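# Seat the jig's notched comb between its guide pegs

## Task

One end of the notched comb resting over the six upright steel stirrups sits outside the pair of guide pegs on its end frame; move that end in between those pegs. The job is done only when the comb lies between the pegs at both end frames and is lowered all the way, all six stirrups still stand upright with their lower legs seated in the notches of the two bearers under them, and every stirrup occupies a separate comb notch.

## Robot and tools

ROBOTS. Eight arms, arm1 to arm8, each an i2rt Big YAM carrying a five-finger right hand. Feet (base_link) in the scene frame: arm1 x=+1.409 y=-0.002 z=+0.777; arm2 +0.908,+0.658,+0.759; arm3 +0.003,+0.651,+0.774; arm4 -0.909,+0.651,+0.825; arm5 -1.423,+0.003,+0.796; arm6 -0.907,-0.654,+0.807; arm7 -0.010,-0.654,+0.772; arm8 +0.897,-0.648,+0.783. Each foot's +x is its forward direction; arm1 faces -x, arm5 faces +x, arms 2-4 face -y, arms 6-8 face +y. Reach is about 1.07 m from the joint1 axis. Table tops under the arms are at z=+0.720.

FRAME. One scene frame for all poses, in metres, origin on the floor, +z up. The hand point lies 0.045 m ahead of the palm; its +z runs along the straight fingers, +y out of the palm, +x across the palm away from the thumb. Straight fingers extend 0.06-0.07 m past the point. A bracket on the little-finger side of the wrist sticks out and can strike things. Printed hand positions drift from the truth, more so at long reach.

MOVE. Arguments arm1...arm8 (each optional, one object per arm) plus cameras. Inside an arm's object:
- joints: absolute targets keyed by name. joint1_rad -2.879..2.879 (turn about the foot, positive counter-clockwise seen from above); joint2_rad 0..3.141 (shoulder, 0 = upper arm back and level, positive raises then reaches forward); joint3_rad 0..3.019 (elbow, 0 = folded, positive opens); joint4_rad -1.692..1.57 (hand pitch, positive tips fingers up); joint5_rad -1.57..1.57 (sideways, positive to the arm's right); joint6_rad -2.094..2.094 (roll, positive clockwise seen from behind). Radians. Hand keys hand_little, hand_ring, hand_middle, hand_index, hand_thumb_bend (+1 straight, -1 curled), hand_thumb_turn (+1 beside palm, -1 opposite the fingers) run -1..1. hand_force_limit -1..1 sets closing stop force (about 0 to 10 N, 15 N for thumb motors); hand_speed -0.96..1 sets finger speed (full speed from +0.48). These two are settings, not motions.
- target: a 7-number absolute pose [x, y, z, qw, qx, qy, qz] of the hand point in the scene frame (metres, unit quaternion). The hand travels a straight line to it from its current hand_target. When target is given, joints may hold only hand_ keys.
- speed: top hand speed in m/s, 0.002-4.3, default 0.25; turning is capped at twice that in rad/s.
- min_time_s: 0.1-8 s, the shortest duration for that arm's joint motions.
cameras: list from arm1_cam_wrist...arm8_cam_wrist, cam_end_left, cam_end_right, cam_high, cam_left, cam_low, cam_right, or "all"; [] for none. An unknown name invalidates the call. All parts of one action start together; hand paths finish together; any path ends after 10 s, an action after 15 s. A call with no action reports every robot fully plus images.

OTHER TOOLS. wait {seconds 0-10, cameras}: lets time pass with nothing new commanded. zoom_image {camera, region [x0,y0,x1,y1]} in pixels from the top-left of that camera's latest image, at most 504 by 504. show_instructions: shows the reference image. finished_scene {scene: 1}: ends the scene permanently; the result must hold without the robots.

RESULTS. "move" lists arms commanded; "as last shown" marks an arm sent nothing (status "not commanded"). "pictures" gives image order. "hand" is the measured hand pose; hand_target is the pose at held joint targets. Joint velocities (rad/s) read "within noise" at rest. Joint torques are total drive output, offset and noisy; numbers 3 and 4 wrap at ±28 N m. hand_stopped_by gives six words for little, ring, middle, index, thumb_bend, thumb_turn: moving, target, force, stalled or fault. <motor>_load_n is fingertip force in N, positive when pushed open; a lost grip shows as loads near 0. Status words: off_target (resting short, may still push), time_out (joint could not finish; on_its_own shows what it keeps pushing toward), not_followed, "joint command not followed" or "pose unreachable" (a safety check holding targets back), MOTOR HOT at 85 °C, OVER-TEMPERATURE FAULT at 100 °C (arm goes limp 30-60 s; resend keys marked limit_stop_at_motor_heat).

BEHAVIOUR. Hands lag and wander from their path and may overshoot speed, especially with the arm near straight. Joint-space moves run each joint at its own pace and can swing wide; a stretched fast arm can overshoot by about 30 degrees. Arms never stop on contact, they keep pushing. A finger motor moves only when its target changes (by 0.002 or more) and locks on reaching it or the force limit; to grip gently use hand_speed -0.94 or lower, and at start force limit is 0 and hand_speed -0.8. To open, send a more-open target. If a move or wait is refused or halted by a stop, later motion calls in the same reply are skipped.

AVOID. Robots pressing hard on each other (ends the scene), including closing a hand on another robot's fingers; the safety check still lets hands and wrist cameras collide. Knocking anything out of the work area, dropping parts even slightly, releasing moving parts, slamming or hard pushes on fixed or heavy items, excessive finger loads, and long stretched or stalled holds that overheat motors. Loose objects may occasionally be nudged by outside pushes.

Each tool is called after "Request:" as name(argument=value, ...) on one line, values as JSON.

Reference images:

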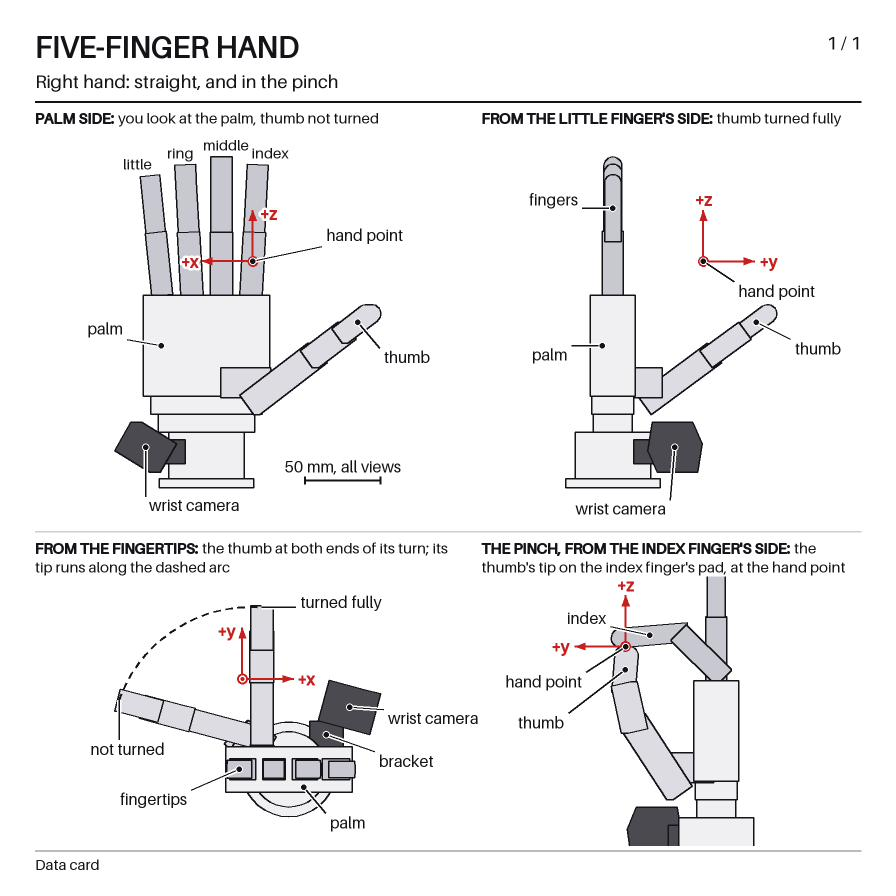

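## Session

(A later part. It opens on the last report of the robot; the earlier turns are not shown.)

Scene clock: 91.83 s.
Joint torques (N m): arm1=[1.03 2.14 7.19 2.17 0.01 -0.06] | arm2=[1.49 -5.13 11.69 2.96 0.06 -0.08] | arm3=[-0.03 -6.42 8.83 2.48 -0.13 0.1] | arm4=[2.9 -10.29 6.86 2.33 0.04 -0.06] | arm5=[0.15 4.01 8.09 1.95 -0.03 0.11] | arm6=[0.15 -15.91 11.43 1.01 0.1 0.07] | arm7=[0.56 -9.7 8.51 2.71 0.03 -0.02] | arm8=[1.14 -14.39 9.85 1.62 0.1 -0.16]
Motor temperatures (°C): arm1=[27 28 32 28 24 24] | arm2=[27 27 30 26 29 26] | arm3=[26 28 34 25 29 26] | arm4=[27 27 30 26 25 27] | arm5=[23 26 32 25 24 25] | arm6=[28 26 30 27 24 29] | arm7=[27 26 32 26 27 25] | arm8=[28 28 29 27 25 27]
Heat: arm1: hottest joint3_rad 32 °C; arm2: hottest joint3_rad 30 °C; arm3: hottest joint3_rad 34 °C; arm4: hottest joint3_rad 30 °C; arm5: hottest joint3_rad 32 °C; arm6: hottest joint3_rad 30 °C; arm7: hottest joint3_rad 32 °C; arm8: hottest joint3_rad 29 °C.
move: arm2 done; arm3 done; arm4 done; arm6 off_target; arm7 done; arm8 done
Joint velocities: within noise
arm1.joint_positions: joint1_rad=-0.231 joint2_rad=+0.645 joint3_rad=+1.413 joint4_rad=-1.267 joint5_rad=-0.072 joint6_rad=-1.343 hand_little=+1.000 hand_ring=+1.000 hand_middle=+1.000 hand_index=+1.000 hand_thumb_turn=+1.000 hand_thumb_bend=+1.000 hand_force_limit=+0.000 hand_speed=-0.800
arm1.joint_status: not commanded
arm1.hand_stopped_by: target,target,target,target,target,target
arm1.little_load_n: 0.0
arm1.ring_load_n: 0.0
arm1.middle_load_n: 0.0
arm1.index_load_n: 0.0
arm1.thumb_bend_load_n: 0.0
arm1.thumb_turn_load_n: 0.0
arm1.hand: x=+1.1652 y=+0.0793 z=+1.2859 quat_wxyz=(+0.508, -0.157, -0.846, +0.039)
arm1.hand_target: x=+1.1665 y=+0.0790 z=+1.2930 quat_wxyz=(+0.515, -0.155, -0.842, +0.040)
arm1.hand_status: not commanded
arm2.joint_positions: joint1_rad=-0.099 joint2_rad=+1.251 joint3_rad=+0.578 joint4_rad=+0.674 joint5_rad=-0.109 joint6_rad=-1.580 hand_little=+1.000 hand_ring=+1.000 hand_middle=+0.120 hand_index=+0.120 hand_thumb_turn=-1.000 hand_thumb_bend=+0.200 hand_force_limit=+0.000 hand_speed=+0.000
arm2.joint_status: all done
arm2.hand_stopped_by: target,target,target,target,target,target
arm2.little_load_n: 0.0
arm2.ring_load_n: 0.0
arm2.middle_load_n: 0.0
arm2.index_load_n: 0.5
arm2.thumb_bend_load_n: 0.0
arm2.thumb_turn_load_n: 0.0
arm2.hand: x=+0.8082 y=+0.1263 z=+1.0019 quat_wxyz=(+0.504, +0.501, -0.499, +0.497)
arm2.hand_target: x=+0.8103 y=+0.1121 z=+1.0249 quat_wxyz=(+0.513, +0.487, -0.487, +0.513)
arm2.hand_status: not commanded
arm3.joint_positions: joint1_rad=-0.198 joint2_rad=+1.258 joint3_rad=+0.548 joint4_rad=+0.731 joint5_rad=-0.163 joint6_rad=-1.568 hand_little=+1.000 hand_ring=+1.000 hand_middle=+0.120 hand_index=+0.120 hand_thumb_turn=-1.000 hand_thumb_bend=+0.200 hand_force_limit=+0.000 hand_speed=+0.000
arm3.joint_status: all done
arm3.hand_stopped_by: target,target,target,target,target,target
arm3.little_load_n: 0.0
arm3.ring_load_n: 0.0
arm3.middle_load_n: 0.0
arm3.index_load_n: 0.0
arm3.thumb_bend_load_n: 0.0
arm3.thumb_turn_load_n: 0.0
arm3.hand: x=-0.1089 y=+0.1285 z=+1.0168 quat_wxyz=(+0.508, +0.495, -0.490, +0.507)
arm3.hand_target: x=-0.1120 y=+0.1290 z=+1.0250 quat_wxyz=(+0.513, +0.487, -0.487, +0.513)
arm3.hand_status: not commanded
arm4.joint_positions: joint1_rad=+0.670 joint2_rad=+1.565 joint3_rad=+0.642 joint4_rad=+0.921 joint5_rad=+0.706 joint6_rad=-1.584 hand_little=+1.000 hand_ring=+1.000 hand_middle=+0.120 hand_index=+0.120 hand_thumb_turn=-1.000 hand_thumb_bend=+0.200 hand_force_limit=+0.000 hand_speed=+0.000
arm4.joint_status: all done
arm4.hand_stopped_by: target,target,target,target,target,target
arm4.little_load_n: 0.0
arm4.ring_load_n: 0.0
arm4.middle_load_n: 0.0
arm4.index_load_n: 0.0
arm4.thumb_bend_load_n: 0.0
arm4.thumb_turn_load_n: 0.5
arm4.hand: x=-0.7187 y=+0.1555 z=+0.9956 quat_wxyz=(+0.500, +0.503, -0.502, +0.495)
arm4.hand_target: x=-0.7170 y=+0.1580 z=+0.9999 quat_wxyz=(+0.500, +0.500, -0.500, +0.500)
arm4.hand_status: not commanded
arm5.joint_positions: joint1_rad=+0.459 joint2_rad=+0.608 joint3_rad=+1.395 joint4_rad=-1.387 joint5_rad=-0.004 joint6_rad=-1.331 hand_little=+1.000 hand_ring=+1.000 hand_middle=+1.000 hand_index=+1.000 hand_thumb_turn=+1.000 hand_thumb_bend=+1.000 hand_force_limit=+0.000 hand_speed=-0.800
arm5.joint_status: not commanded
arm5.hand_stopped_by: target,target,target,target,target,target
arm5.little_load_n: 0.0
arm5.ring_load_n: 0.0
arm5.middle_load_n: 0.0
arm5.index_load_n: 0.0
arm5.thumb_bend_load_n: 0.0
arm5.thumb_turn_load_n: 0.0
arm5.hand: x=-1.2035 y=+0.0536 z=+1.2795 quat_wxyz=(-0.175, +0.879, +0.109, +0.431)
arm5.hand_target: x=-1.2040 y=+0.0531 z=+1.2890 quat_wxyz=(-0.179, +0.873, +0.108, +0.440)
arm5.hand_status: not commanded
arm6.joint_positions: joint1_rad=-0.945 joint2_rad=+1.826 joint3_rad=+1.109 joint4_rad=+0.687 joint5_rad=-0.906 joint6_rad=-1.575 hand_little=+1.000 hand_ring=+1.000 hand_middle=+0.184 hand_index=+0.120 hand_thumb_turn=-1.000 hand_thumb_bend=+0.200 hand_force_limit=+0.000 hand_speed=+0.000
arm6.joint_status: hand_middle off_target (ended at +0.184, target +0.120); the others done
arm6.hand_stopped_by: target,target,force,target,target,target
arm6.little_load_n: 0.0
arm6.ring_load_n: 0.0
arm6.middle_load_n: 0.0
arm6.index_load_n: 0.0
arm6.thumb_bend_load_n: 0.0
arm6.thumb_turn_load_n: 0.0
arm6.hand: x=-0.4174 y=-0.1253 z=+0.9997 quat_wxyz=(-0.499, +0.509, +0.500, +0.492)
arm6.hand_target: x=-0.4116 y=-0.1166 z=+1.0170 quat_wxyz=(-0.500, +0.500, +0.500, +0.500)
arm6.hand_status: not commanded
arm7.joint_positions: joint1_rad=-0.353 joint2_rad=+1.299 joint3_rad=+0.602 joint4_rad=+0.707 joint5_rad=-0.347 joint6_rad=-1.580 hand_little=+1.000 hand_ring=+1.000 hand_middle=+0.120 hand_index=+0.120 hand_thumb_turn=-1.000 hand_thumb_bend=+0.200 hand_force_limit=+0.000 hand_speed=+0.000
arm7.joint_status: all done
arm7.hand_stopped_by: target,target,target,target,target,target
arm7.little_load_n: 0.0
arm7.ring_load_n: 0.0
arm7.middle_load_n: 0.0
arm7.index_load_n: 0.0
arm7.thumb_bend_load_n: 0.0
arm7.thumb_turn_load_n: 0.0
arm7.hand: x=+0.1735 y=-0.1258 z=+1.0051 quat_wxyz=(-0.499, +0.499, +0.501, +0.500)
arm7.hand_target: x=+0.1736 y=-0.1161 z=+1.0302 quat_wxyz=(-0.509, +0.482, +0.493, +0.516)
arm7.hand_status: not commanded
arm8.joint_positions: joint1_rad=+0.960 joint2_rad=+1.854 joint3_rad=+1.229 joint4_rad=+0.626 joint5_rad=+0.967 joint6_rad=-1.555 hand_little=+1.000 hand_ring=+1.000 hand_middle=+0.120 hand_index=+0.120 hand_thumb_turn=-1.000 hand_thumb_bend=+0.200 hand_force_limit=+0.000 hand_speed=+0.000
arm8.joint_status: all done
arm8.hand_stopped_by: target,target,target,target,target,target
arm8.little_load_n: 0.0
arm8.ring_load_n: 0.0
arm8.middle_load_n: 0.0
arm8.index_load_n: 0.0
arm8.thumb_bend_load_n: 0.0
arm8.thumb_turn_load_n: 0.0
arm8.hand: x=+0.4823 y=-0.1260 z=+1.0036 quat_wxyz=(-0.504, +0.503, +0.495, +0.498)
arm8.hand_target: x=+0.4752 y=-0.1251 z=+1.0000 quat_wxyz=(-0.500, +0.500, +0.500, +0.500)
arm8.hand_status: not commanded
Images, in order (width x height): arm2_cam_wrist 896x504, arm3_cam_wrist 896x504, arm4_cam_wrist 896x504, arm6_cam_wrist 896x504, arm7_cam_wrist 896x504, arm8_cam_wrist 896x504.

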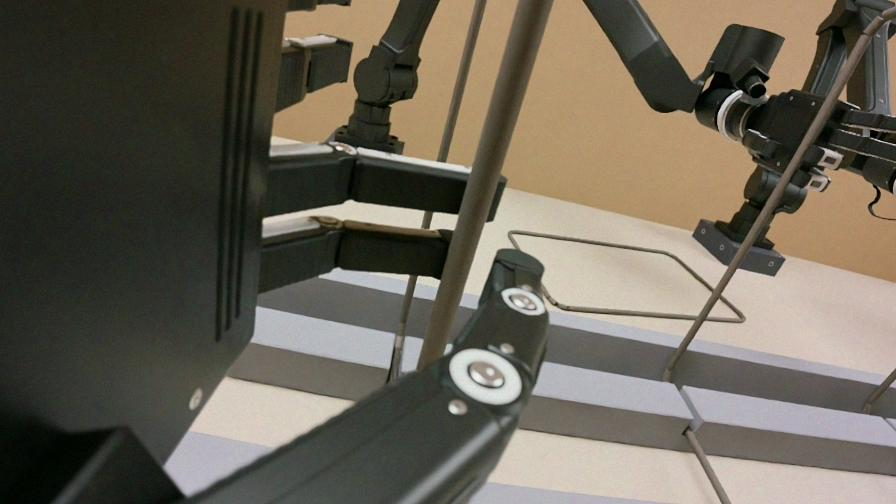

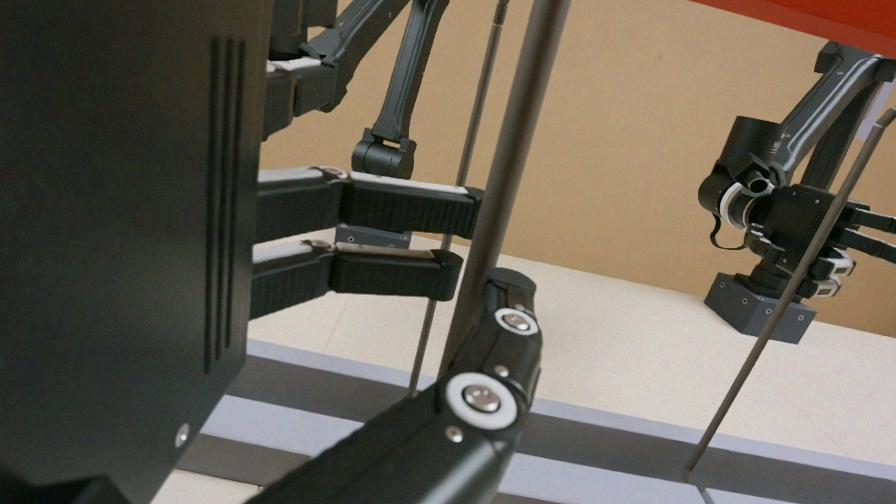

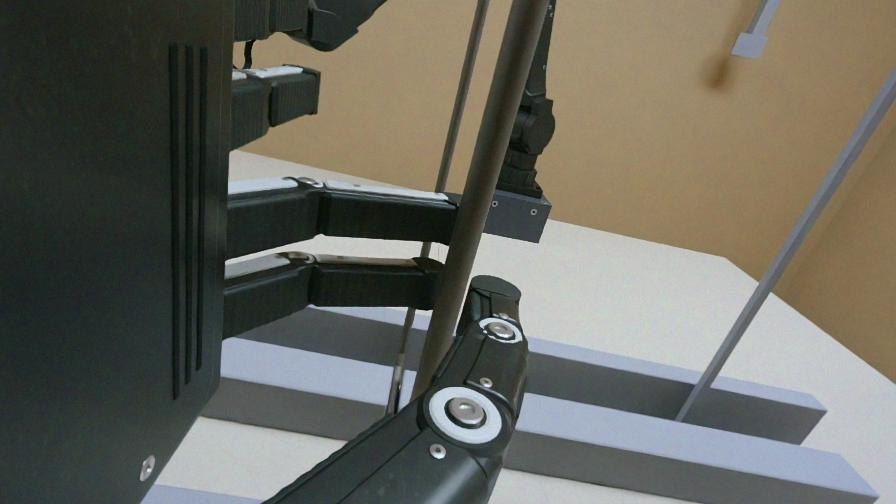

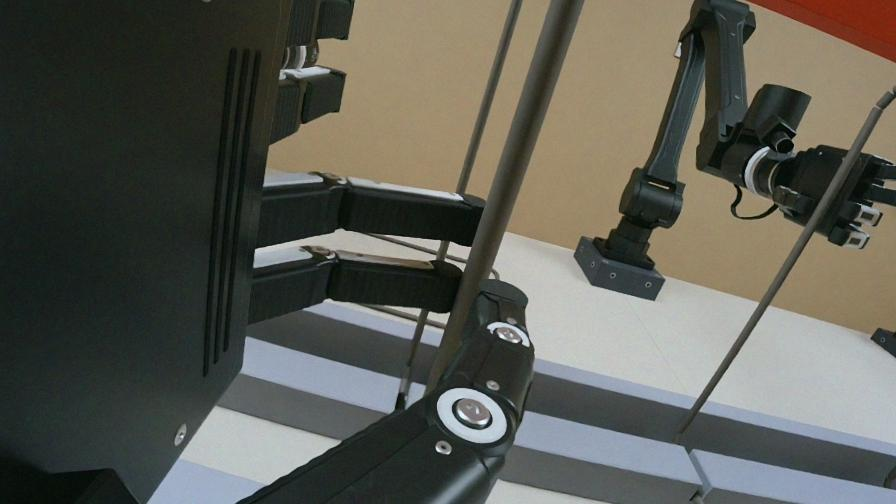

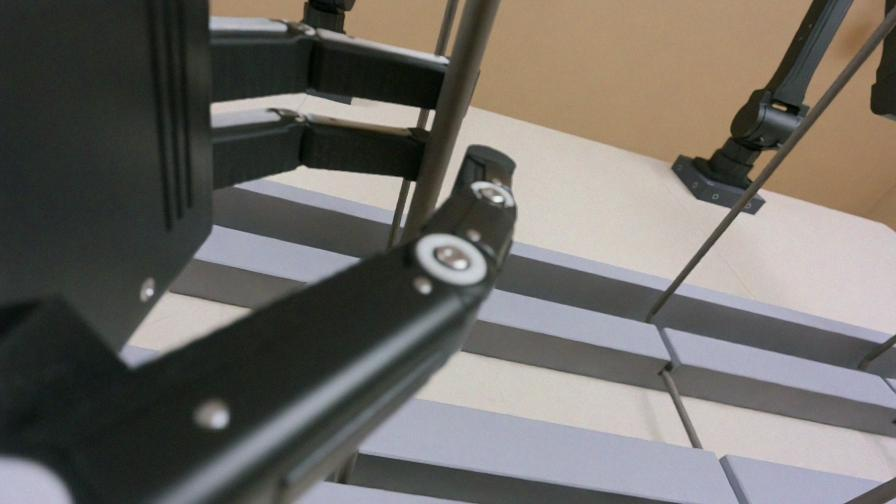

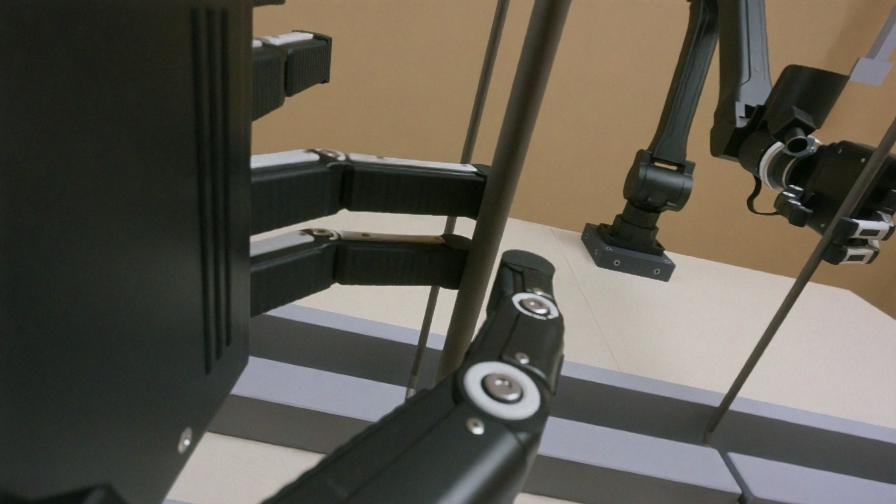

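Request:
move(arm4={"joints": {"hand_index": -0.4, "hand_middle": -0.4, "hand_force_limit": -0.75, "hand_speed": -0.9}}, arm3={"joints": {"hand_index": -0.4, "hand_middle": -0.4, "hand_force_limit": -0.75, "hand_speed": -0.9}}, arm2={"joints": {"hand_index": -0.4, "hand_middle": -0.4, "hand_force_limit": -0.75, "hand_speed": -0.9}}, arm6={"joints": {"hand_index": -0.4, "hand_middle": -0.4, "hand_force_limit": -0.75, "hand_speed": -0.9}}, arm7={"joints": {"hand_index": -0.4, "hand_middle": -0.4, "hand_force_limit": -0.75, "hand_speed": -0.9}}, arm8={"joints": {"hand_index": -0.4, "hand_middle": -0.4, "hand_force_limit": -0.75, "hand_speed": -0.9}}, cameras=["arm2_cam_wrist", "arm3_cam_wrist", "arm4_cam_wrist", "arm6_cam_wrist", "arm7_cam_wrist", "arm8_cam_wrist"])

Scene clock: 95.67 s.
Joint torques (N m): arm1=[0.97 2.2 7.2 2.15 0.01 -0.06] | arm2=[1.9 -5.54 11.48 3.11 0.09 -0.08] | arm3=[0.44 -6.48 8.81 2.56 -0.08 0.09] | arm4=[2.96 -10.99 6.86 2.18 0.01 -0.06] | arm5=[-0.56 4.42 8.09 1.68 -0.1 0.07] | arm6=[0.15 -15.74 11.38 0.99 0.1 0.08] | arm7=[0.56 -9.76 8.53 2.73 0.04 -0.02] | arm8=[1.14 -14.39 9.84 1.61 0.1 -0.17]
Motor temperatures (°C): arm1=[27 28 32 28 24 24] | arm2=[27 27 30 26 29 26] | arm3=[26 28 34 25 29 26] | arm4=[27 27 30 26 25 27] | arm5=[23 26 32 25 24 25] | arm6=[28 26 30 27 24 29] | arm7=[27 26 32 26 27 25] | arm8=[28 28 29 27 25 27]
Heat: arm1: hottest joint3_rad 32 °C; arm2: hottest joint3_rad 30 °C; arm3: hottest joint3_rad 34 °C; arm4: hottest joint3_rad 30 °C; arm5: hottest joint3_rad 32 °C; arm6: hottest joint3_rad 30 °C; arm7: hottest joint3_rad 32 °C; arm8: hottest joint3_rad 29 °C.
move: arm2 off_target; arm3 off_target; arm4 off_target; arm6 off_target; arm7 off_target; arm8 off_target
Joint velocities: within noise
arm1, arm5: as last shown
arm2.joint_positions: joint1_rad=-0.098 joint2_rad=+1.253 joint3_rad=+0.580 joint4_rad=+0.674 joint5_rad=-0.109 joint6_rad=-1.580 hand_little=+1.000 hand_ring=+1.000 hand_middle=+0.084 hand_index=+0.112 hand_thumb_turn=-1.000 hand_thumb_bend=+0.200 hand_force_limit=-0.750 hand_speed=-0.900
arm2.joint_status: hand_middle off_target (ended at +0.084, target -0.400); hand_index off_target (ended at +0.112, target -0.400); the others done
arm2.hand_stopped_by: target,target,force,force,target,target
arm2.little_load_n: 0.0
arm2.ring_load_n: 0.0
arm2.middle_load_n: 0.5
arm2.index_load_n: 0.0
arm2.thumb_bend_load_n: 0.0
arm2.thumb_turn_load_n: 0.5
arm2.hand: x=+0.8085 y=+0.1252 z=+1.0023 quat_wxyz=(+0.503, +0.501, -0.498, +0.497)
arm2.hand_target: x=+0.8103 y=+0.1121 z=+1.0251 quat_wxyz=(+0.513, +0.487, -0.487, +0.513)
arm2.hand_status: not commanded
arm3.joint_positions: joint1_rad=-0.198 joint2_rad=+1.258 joint3_rad=+0.548 joint4_rad=+0.731 joint5_rad=-0.164 joint6_rad=-1.568 hand_little=+1.000 hand_ring=+1.000 hand_middle=-0.083 hand_index=-0.102 hand_thumb_turn=-1.000 hand_thumb_bend=+0.200 hand_force_limit=-0.750 hand_speed=-0.900
arm3.joint_status: hand_middle off_target (ended at -0.083, target -0.400); hand_index off_target (ended at -0.102, target -0.400); the others done
arm3.hand_stopped_by: target,target,force,force,target,target
arm3.little_load_n: 0.0
arm3.ring_load_n: 0.0
arm3.middle_load_n: 0.5
arm3.index_load_n: 1.5
arm3.thumb_bend_load_n: 0.0
arm3.thumb_turn_load_n: 0.0
arm3.hand: x=-0.1087 y=+0.1285 z=+1.0168 quat_wxyz=(+0.507, +0.495, -0.490, +0.508)
arm3.hand_target: x=-0.1120 y=+0.1290 z=+1.0249 quat_wxyz=(+0.513, +0.487, -0.487, +0.513)
arm3.hand_status: not commanded
arm4.joint_positions: joint1_rad=+0.670 joint2_rad=+1.565 joint3_rad=+0.642 joint4_rad=+0.921 joint5_rad=+0.704 joint6_rad=-1.584 hand_little=+1.000 hand_ring=+1.000 hand_middle=+0.028 hand_index=+0.019 hand_thumb_turn=-1.000 hand_thumb_bend=+0.200 hand_force_limit=-0.750 hand_speed=-0.900
arm4.joint_status: hand_middle off_target (ended at +0.028, target -0.400); hand_index off_target (ended at +0.019, target -0.400); the others done
arm4.hand_stopped_by: target,target,force,force,target,target
arm4.little_load_n: 0.0
arm4.ring_load_n: 0.0
arm4.middle_load_n: 0.5
arm4.index_load_n: 1.5
arm4.thumb_bend_load_n: 0.0
arm4.thumb_turn_load_n: 0.0
arm4.hand: x=-0.7184 y=+0.1554 z=+0.9956 quat_wxyz=(+0.499, +0.504, -0.502, +0.495)
arm4.hand_target: x=-0.7170 y=+0.1580 z=+0.9999 quat_wxyz=(+0.500, +0.500, -0.500, +0.500)
arm4.hand_status: not commanded
arm6.joint_positions: joint1_rad=-0.944 joint2_rad=+1.826 joint3_rad=+1.109 joint4_rad=+0.687 joint5_rad=-0.906 joint6_rad=-1.575 hand_little=+1.000 hand_ring=+1.000 hand_middle=+0.139 hand_index=+0.103 hand_thumb_turn=-1.000 hand_thumb_bend=+0.200 hand_force_limit=-0.750 hand_speed=-0.900
arm6.joint_status: hand_middle off_target (ended at +0.139, target -0.400); hand_index off_target (ended at +0.103, target -0.400); the others done
arm6.hand_stopped_by: target,target,force,force,target,target
arm6.little_load_n: 0.0
arm6.ring_load_n: 0.0
arm6.middle_load_n: 1.0
arm6.index_load_n: 0.0
arm6.thumb_bend_load_n: 0.0
arm6.thumb_turn_load_n: 0.0
arm6.hand: x=-0.4176 y=-0.1251 z=+0.9997 quat_wxyz=(-0.499, +0.509, +0.500, +0.492)
arm6.hand_target: x=-0.4116 y=-0.1167 z=+1.0170 quat_wxyz=(-0.500, +0.500, +0.500, +0.500)
arm6.hand_status: not commanded
arm7.joint_positions: joint1_rad=-0.352 joint2_rad=+1.299 joint3_rad=+0.602 joint4_rad=+0.707 joint5_rad=-0.347 joint6_rad=-1.580 hand_little=+1.000 hand_ring=+1.000 hand_middle=+0.084 hand_index=+0.103 hand_thumb_turn=-1.000 hand_thumb_bend=+0.200 hand_force_limit=-0.750 hand_speed=-0.900
arm7.joint_status: hand_middle off_target (ended at +0.084, target -0.400); hand_index off_target (ended at +0.103, target -0.400); the others done
arm7.hand_stopped_by: target,target,force,force,target,target
arm7.little_load_n: -0.5
arm7.ring_load_n: 0.0
arm7.middle_load_n: 0.0
arm7.index_load_n: 0.0
arm7.thumb_bend_load_n: 0.0
arm7.thumb_turn_load_n: 0.5
arm7.hand: x=+0.1733 y=-0.1258 z=+1.0051 quat_wxyz=(-0.499, +0.499, +0.501, +0.500)
arm7.hand_target: x=+0.1737 y=-0.1161 z=+1.0302 quat_wxyz=(-0.509, +0.482, +0.493, +0.516)
arm7.hand_status: not commanded
arm8.joint_positions: joint1_rad=+0.960 joint2_rad=+1.854 joint3_rad=+1.229 joint4_rad=+0.626 joint5_rad=+0.967 joint6_rad=-1.555 hand_little=+1.000 hand_ring=+1.000 hand_middle=+0.094 hand_index=+0.084 hand_thumb_turn=-1.000 hand_thumb_bend=+0.200 hand_force_limit=-0.750 hand_speed=-0.900
arm8.joint_status: hand_middle off_target (ended at +0.094, target -0.400); hand_index off_target (ended at +0.084, target -0.400); the others done
arm8.hand_stopped_by: target,target,force,force,target,target
arm8.little_load_n: 0.0
arm8.ring_load_n: 0.0
arm8.middle_load_n: 0.0
arm8.index_load_n: 1.0
arm8.thumb_bend_load_n: 0.0
arm8.thumb_turn_load_n: 0.5
arm8.hand: x=+0.4823 y=-0.1260 z=+1.0036 quat_wxyz=(-0.504, +0.503, +0.495, +0.498)
arm8.hand_target: x=+0.4752 y=-0.1251 z=+1.0000 quat_wxyz=(-0.500, +0.500, +0.500, +0.500)
arm8.hand_status: not commanded
Images, in order (width x height): arm2_cam_wrist 896x504, arm3_cam_wrist 896x504, arm4_cam_wrist 896x504, arm6_cam_wrist 896x504, arm7_cam_wrist 896x504, arm8_cam_wrist 896x504.

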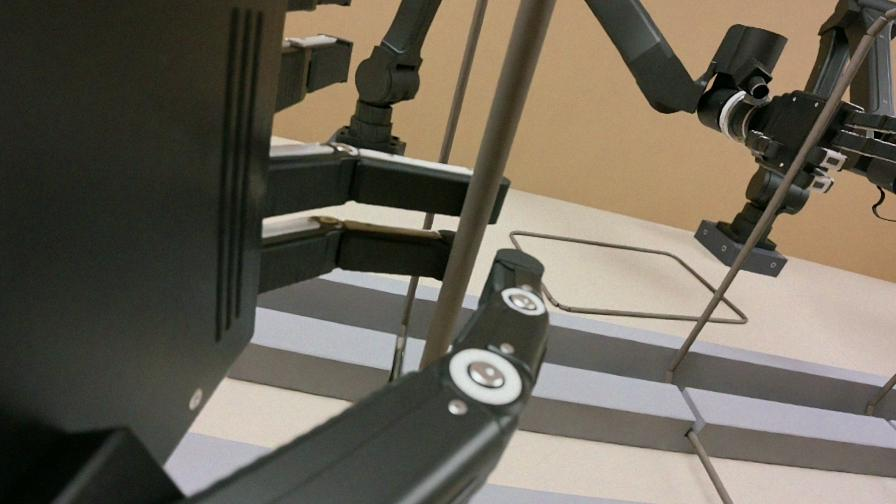

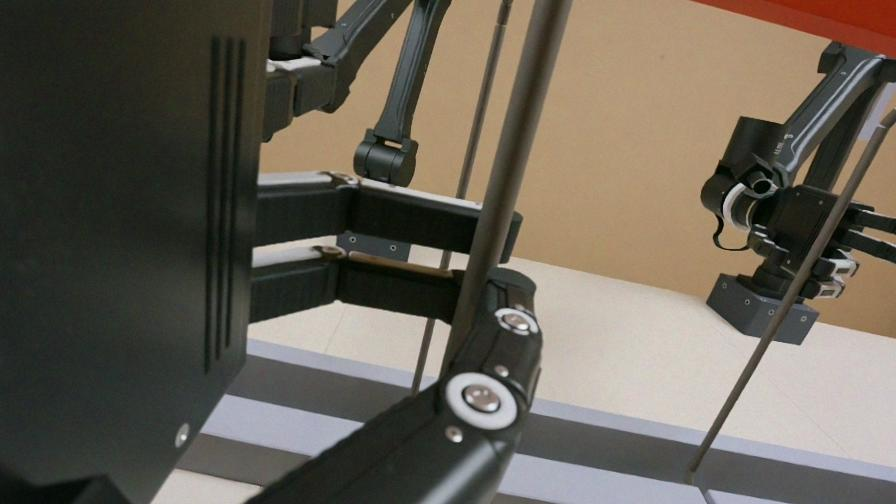

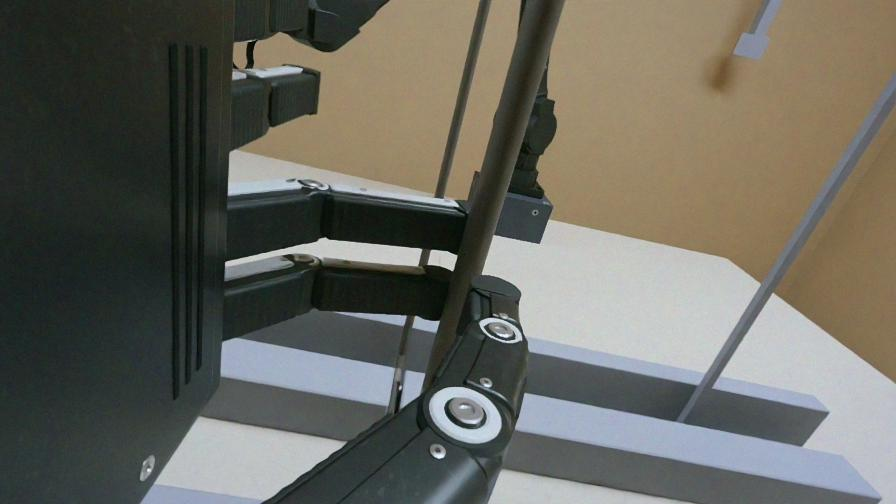

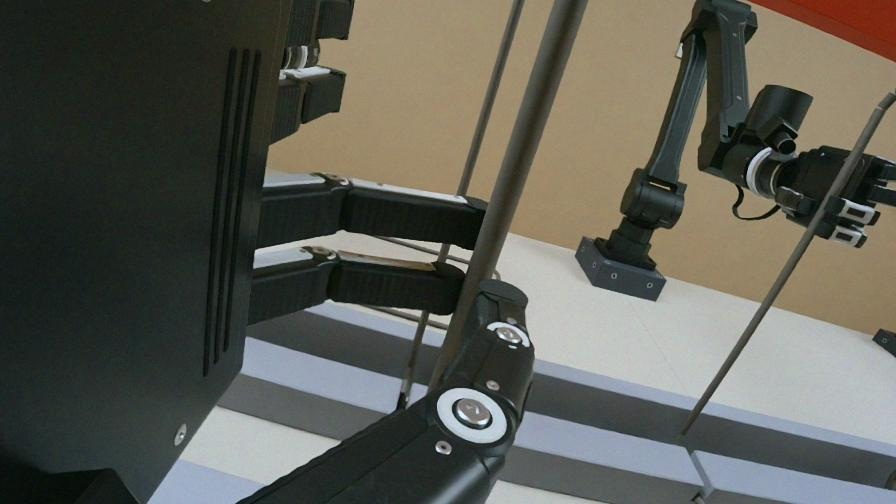

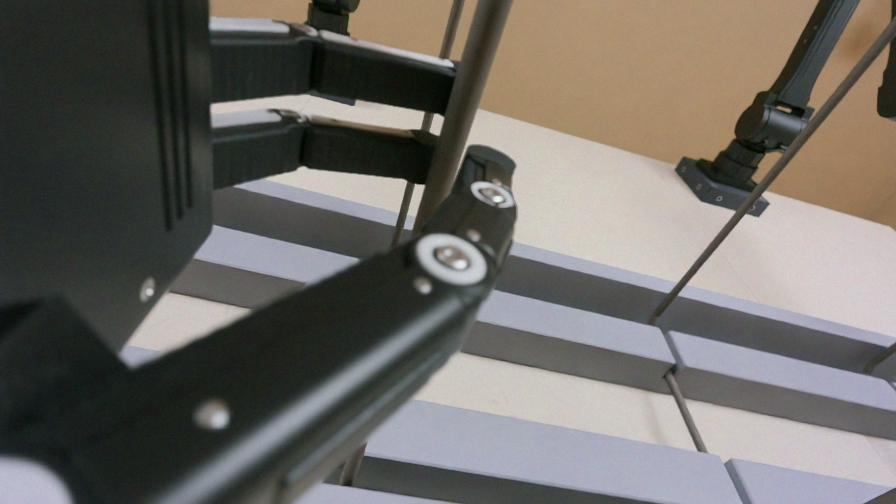

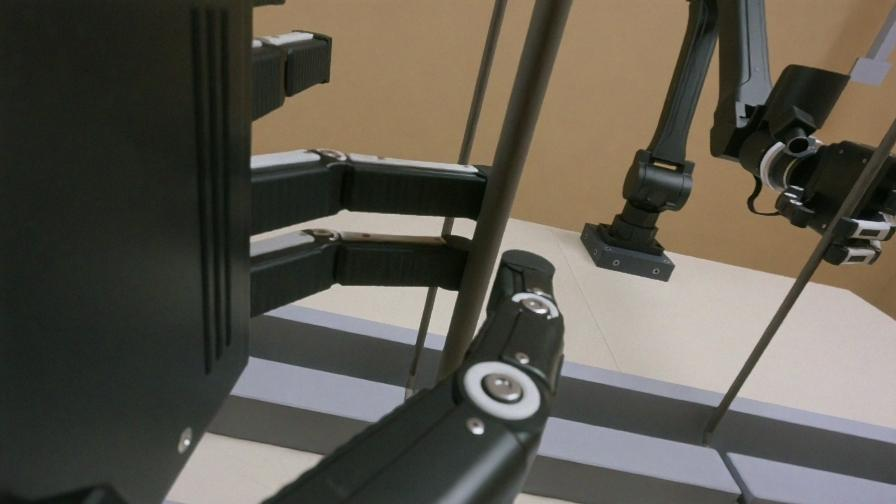

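Request:
move(arm4={"target": [-0.716, 0.143, 1.0, 0.5, 0.5, -0.5, 0.5], "speed": 0.04}, arm2={"target": [0.811, 0.102, 1.025, 0.513, 0.487, -0.487, 0.513], "speed": 0.04}, arm6={"target": [-0.411, -0.104, 1.017, -0.5, 0.5, 0.5, 0.5], "speed": 0.04}, arm7={"target": [0.174, -0.102, 1.03, -0.509, 0.482, 0.493, 0.516], "speed": 0.04}, arm8={"target": [0.475, -0.108, 1.0, -0.5, 0.5, 0.5, 0.5], "speed": 0.04}, cameras=["arm2_cam_wrist", "arm4_cam_wrist", "arm7_cam_wrist", "arm8_cam_wrist"])

Scene clock: 99.10 s.
Joint torques (N m): arm1=[0.97 2.2 7.2 2.17 0.01 -0.06] | arm2=[1.85 -5.13 11.71 3.03 0.08 -0.08] | arm3=[0.21 -6.48 8.81 2.58 -0.07 0.08] | arm4=[1.38 -8.59 9.83 2.03 -0.1 -0.12] | arm5=[0.38 5.07 8.02 2.09 -0.09 0.11] | arm6=[0.85 -15.44 12.44 0.85 0.1 0.07] | arm7=[0.67 -8.88 9.37 2.81 0.05 -0.03] | arm8=[0.38 -13.86 11.29 1.46 -0.23 -0.17]
Motor temperatures (°C): arm1=[27 28 32 28 24 24] | arm2=[27 27 31 26 29 26] | arm3=[26 28 34 25 29 26] | arm4=[27 27 29 26 25 27] | arm5=[23 26 32 25 24 25] | arm6=[28 26 30 27 24 29] | arm7=[27 26 32 26 27 25] | arm8=[28 28 29 27 25 27]
Heat: arm1: hottest joint3_rad 32 °C; arm2: hottest joint3_rad 31 °C; arm3: hottest joint3_rad 34 °C; arm4: hottest joint3_rad 29 °C; arm5: hottest joint3_rad 32 °C; arm6: hottest joint3_rad 30 °C; arm7: hottest joint3_rad 32 °C; arm8: hottest joint3_rad 29 °C.
move: arm2 off_target; arm4 off_target; arm6 off_target; arm7 off_target; arm8 off_target
Joint velocities: within noise
arm1, arm3, arm5: as last shown
arm2.joint_positions: joint1_rad=-0.094 joint2_rad=+1.274 joint3_rad=+0.598 joint4_rad=+0.678 joint5_rad=-0.104 joint6_rad=-1.580 hand_little=+1.000 hand_ring=+1.000 hand_middle=+0.084 hand_index=+0.112 hand_thumb_turn=-1.000 hand_thumb_bend=+0.200 hand_force_limit=-0.750 hand_speed=-0.900
arm2.joint_status: not commanded
arm2.hand_stopped_by: target,target,force,force,target,target
arm2.little_load_n: 0.0
arm2.ring_load_n: 0.0
arm2.middle_load_n: 0.0
arm2.index_load_n: 0.0
arm2.thumb_bend_load_n: 0.0
arm2.thumb_turn_load_n: 0.0
arm2.hand: x=+0.8087 y=+0.1179 z=+1.0025 quat_wxyz=(+0.504, +0.501, -0.499, +0.497)
arm2.hand_target: x=+0.8112 y=+0.1036 z=+1.0250 quat_wxyz=(+0.513, +0.487, -0.487, +0.513)
arm2.hand_status: off_target (0.028 m and 2.9 deg from the pose sent, 0.033 m and 3.0 deg at the start)
arm4.joint_positions: joint1_rad=+0.663 joint2_rad=+1.565 joint3_rad=+0.642 joint4_rad=+0.921 joint5_rad=+0.688 joint6_rad=-1.584 hand_little=+1.000 hand_ring=+1.000 hand_middle=+0.028 hand_index=+0.019 hand_thumb_turn=-1.000 hand_thumb_bend=+0.200 hand_force_limit=-0.750 hand_speed=-0.900
arm4.joint_status: not commanded
arm4.hand_stopped_by: target,target,force,force,target,target
arm4.little_load_n: 0.0
arm4.ring_load_n: 0.0
arm4.middle_load_n: 0.0
arm4.index_load_n: 0.0
arm4.thumb_bend_load_n: 0.0
arm4.thumb_turn_load_n: 0.0
arm4.hand: x=-0.7189 y=+0.1531 z=+0.9955 quat_wxyz=(+0.497, +0.506, -0.500, +0.497)
arm4.hand_target: x=-0.7162 y=+0.1434 z=+1.0000 quat_wxyz=(+0.500, +0.500, -0.500, +0.500)
arm4.hand_status: off_target (0.011 m and 0.8 deg from the pose sent, 0.013 m and 0.8 deg at the start)
arm6.joint_positions: joint1_rad=-0.935 joint2_rad=+1.833 joint3_rad=+1.121 joint4_rad=+0.683 joint5_rad=-0.889 joint6_rad=-1.575 hand_little=+1.000 hand_ring=+1.000 hand_middle=+0.138 hand_index=+0.103 hand_thumb_turn=-1.000 hand_thumb_bend=+0.200 hand_force_limit=-0.750 hand_speed=-0.900
arm6.joint_status: not commanded
arm6.hand_stopped_by: target,target,force,force,target,target
arm6.little_load_n: 0.0
arm6.ring_load_n: 0.0
arm6.middle_load_n: 0.0
arm6.index_load_n: 0.0
arm6.thumb_bend_load_n: 0.0
arm6.thumb_turn_load_n: 0.5
arm6.hand: x=-0.4166 y=-0.1192 z=+0.9997 quat_wxyz=(-0.497, +0.510, +0.499, +0.494)
arm6.hand_target: x=-0.4120 y=-0.1051 z=+1.0170 quat_wxyz=(-0.500, +0.500, +0.500, +0.500)
arm6.hand_status: off_target (0.024 m and 1.4 deg from the pose sent, 0.028 m and 1.3 deg at the start)
arm7.joint_positions: joint1_rad=-0.342 joint2_rad=+1.318 joint3_rad=+0.619 joint4_rad=+0.707 joint5_rad=-0.336 joint6_rad=-1.580 hand_little=+1.000 hand_ring=+1.000 hand_middle=+0.084 hand_index=+0.103 hand_thumb_turn=-1.000 hand_thumb_bend=+0.200 hand_force_limit=-0.750 hand_speed=-0.900
arm7.joint_status: not commanded
arm7.hand_stopped_by: target,target,force,force,target,target
arm7.little_load_n: 0.0
arm7.ring_load_n: 0.0
arm7.middle_load_n: 0.0
arm7.index_load_n: 0.0
arm7.thumb_bend_load_n: 0.0
arm7.thumb_turn_load_n: 0.5
arm7.hand: x=+0.1725 y=-0.1184 z=+1.0043 quat_wxyz=(-0.499, +0.500, +0.501, +0.500)
arm7.hand_target: x=+0.1734 y=-0.1037 z=+1.0301 quat_wxyz=(-0.509, +0.482, +0.493, +0.516)
arm7.hand_status: off_target (0.030 m and 3.2 deg from the pose sent, 0.035 m and 3.1 deg at the start)
arm8.joint_positions: joint1_rad=+0.949 joint2_rad=+1.865 joint3_rad=+1.246 joint4_rad=+0.619 joint5_rad=+0.951 joint6_rad=-1.555 hand_little=+1.000 hand_ring=+1.000 hand_middle=+0.094 hand_index=+0.084 hand_thumb_turn=-1.000 hand_thumb_bend=+0.200 hand_force_limit=-0.750 hand_speed=-0.900
arm8.joint_status: not commanded
arm8.hand_stopped_by: target,target,force,force,target,target
arm8.little_load_n: 0.0
arm8.ring_load_n: 0.0
arm8.middle_load_n: 0.0
arm8.index_load_n: 0.0
arm8.thumb_bend_load_n: 0.0
arm8.thumb_turn_load_n: 0.0
arm8.hand: x=+0.4809 y=-0.1175 z=+1.0036 quat_wxyz=(-0.505, +0.502, +0.497, +0.496)
arm8.hand_target: x=+0.4753 y=-0.1084 z=+0.9998 quat_wxyz=(-0.500, +0.500, +0.500, +0.500)
arm8.hand_status: off_target (0.012 m and 0.8 deg from the pose sent, 0.020 m and 0.8 deg at the start)
Images, in order (width x height): arm2_cam_wrist 896x504, arm4_cam_wrist 896x504, arm7_cam_wrist 896x504, arm8_cam_wrist 896x504.

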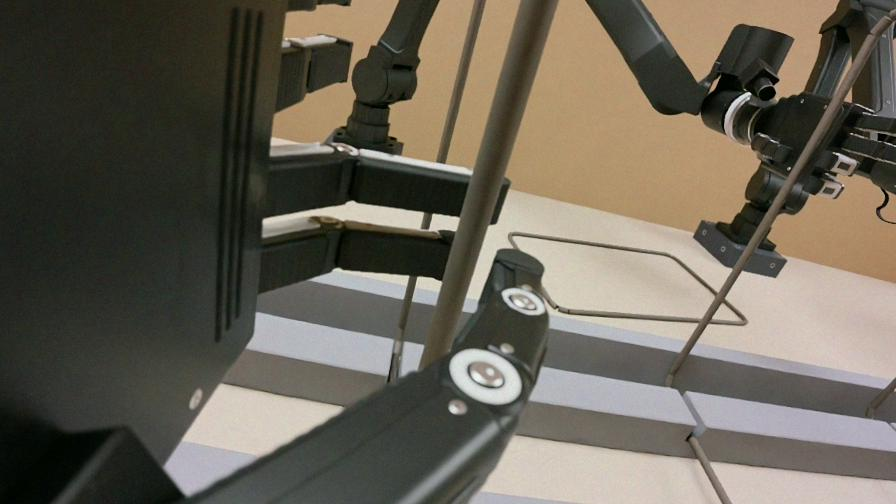

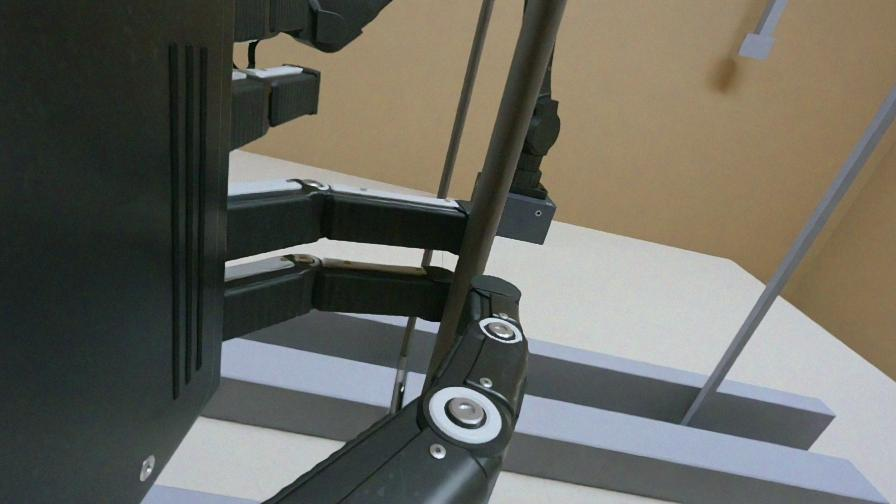

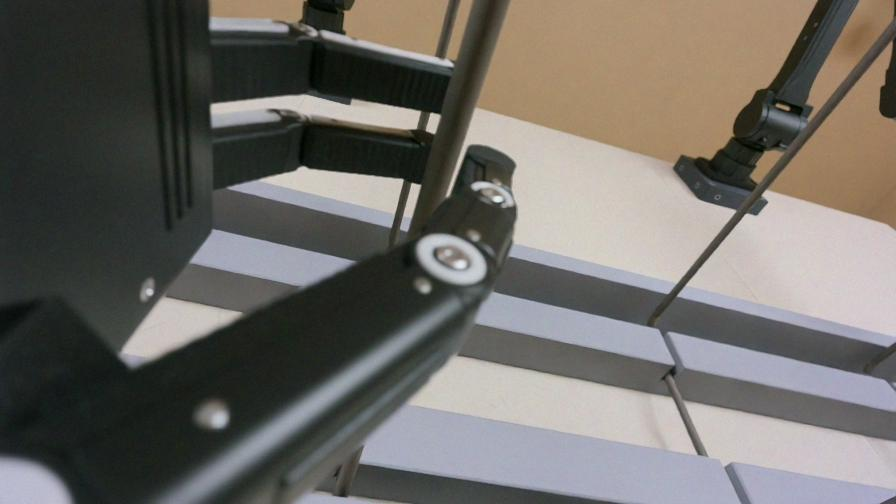

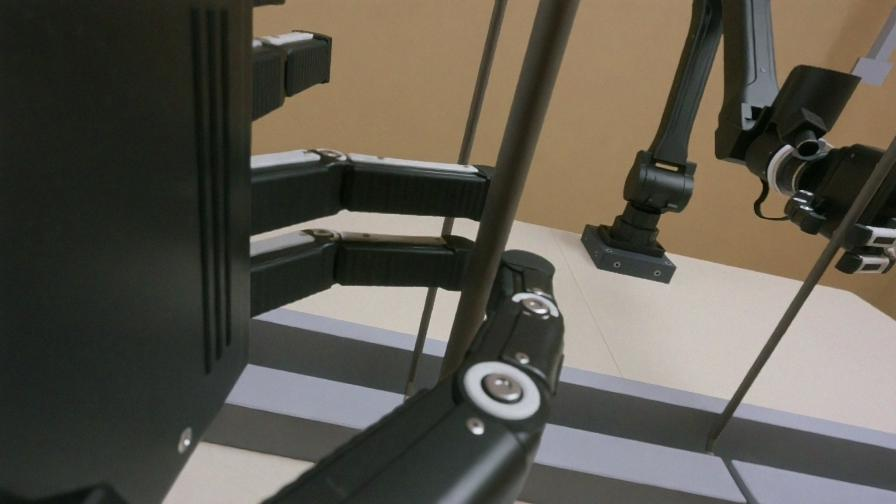

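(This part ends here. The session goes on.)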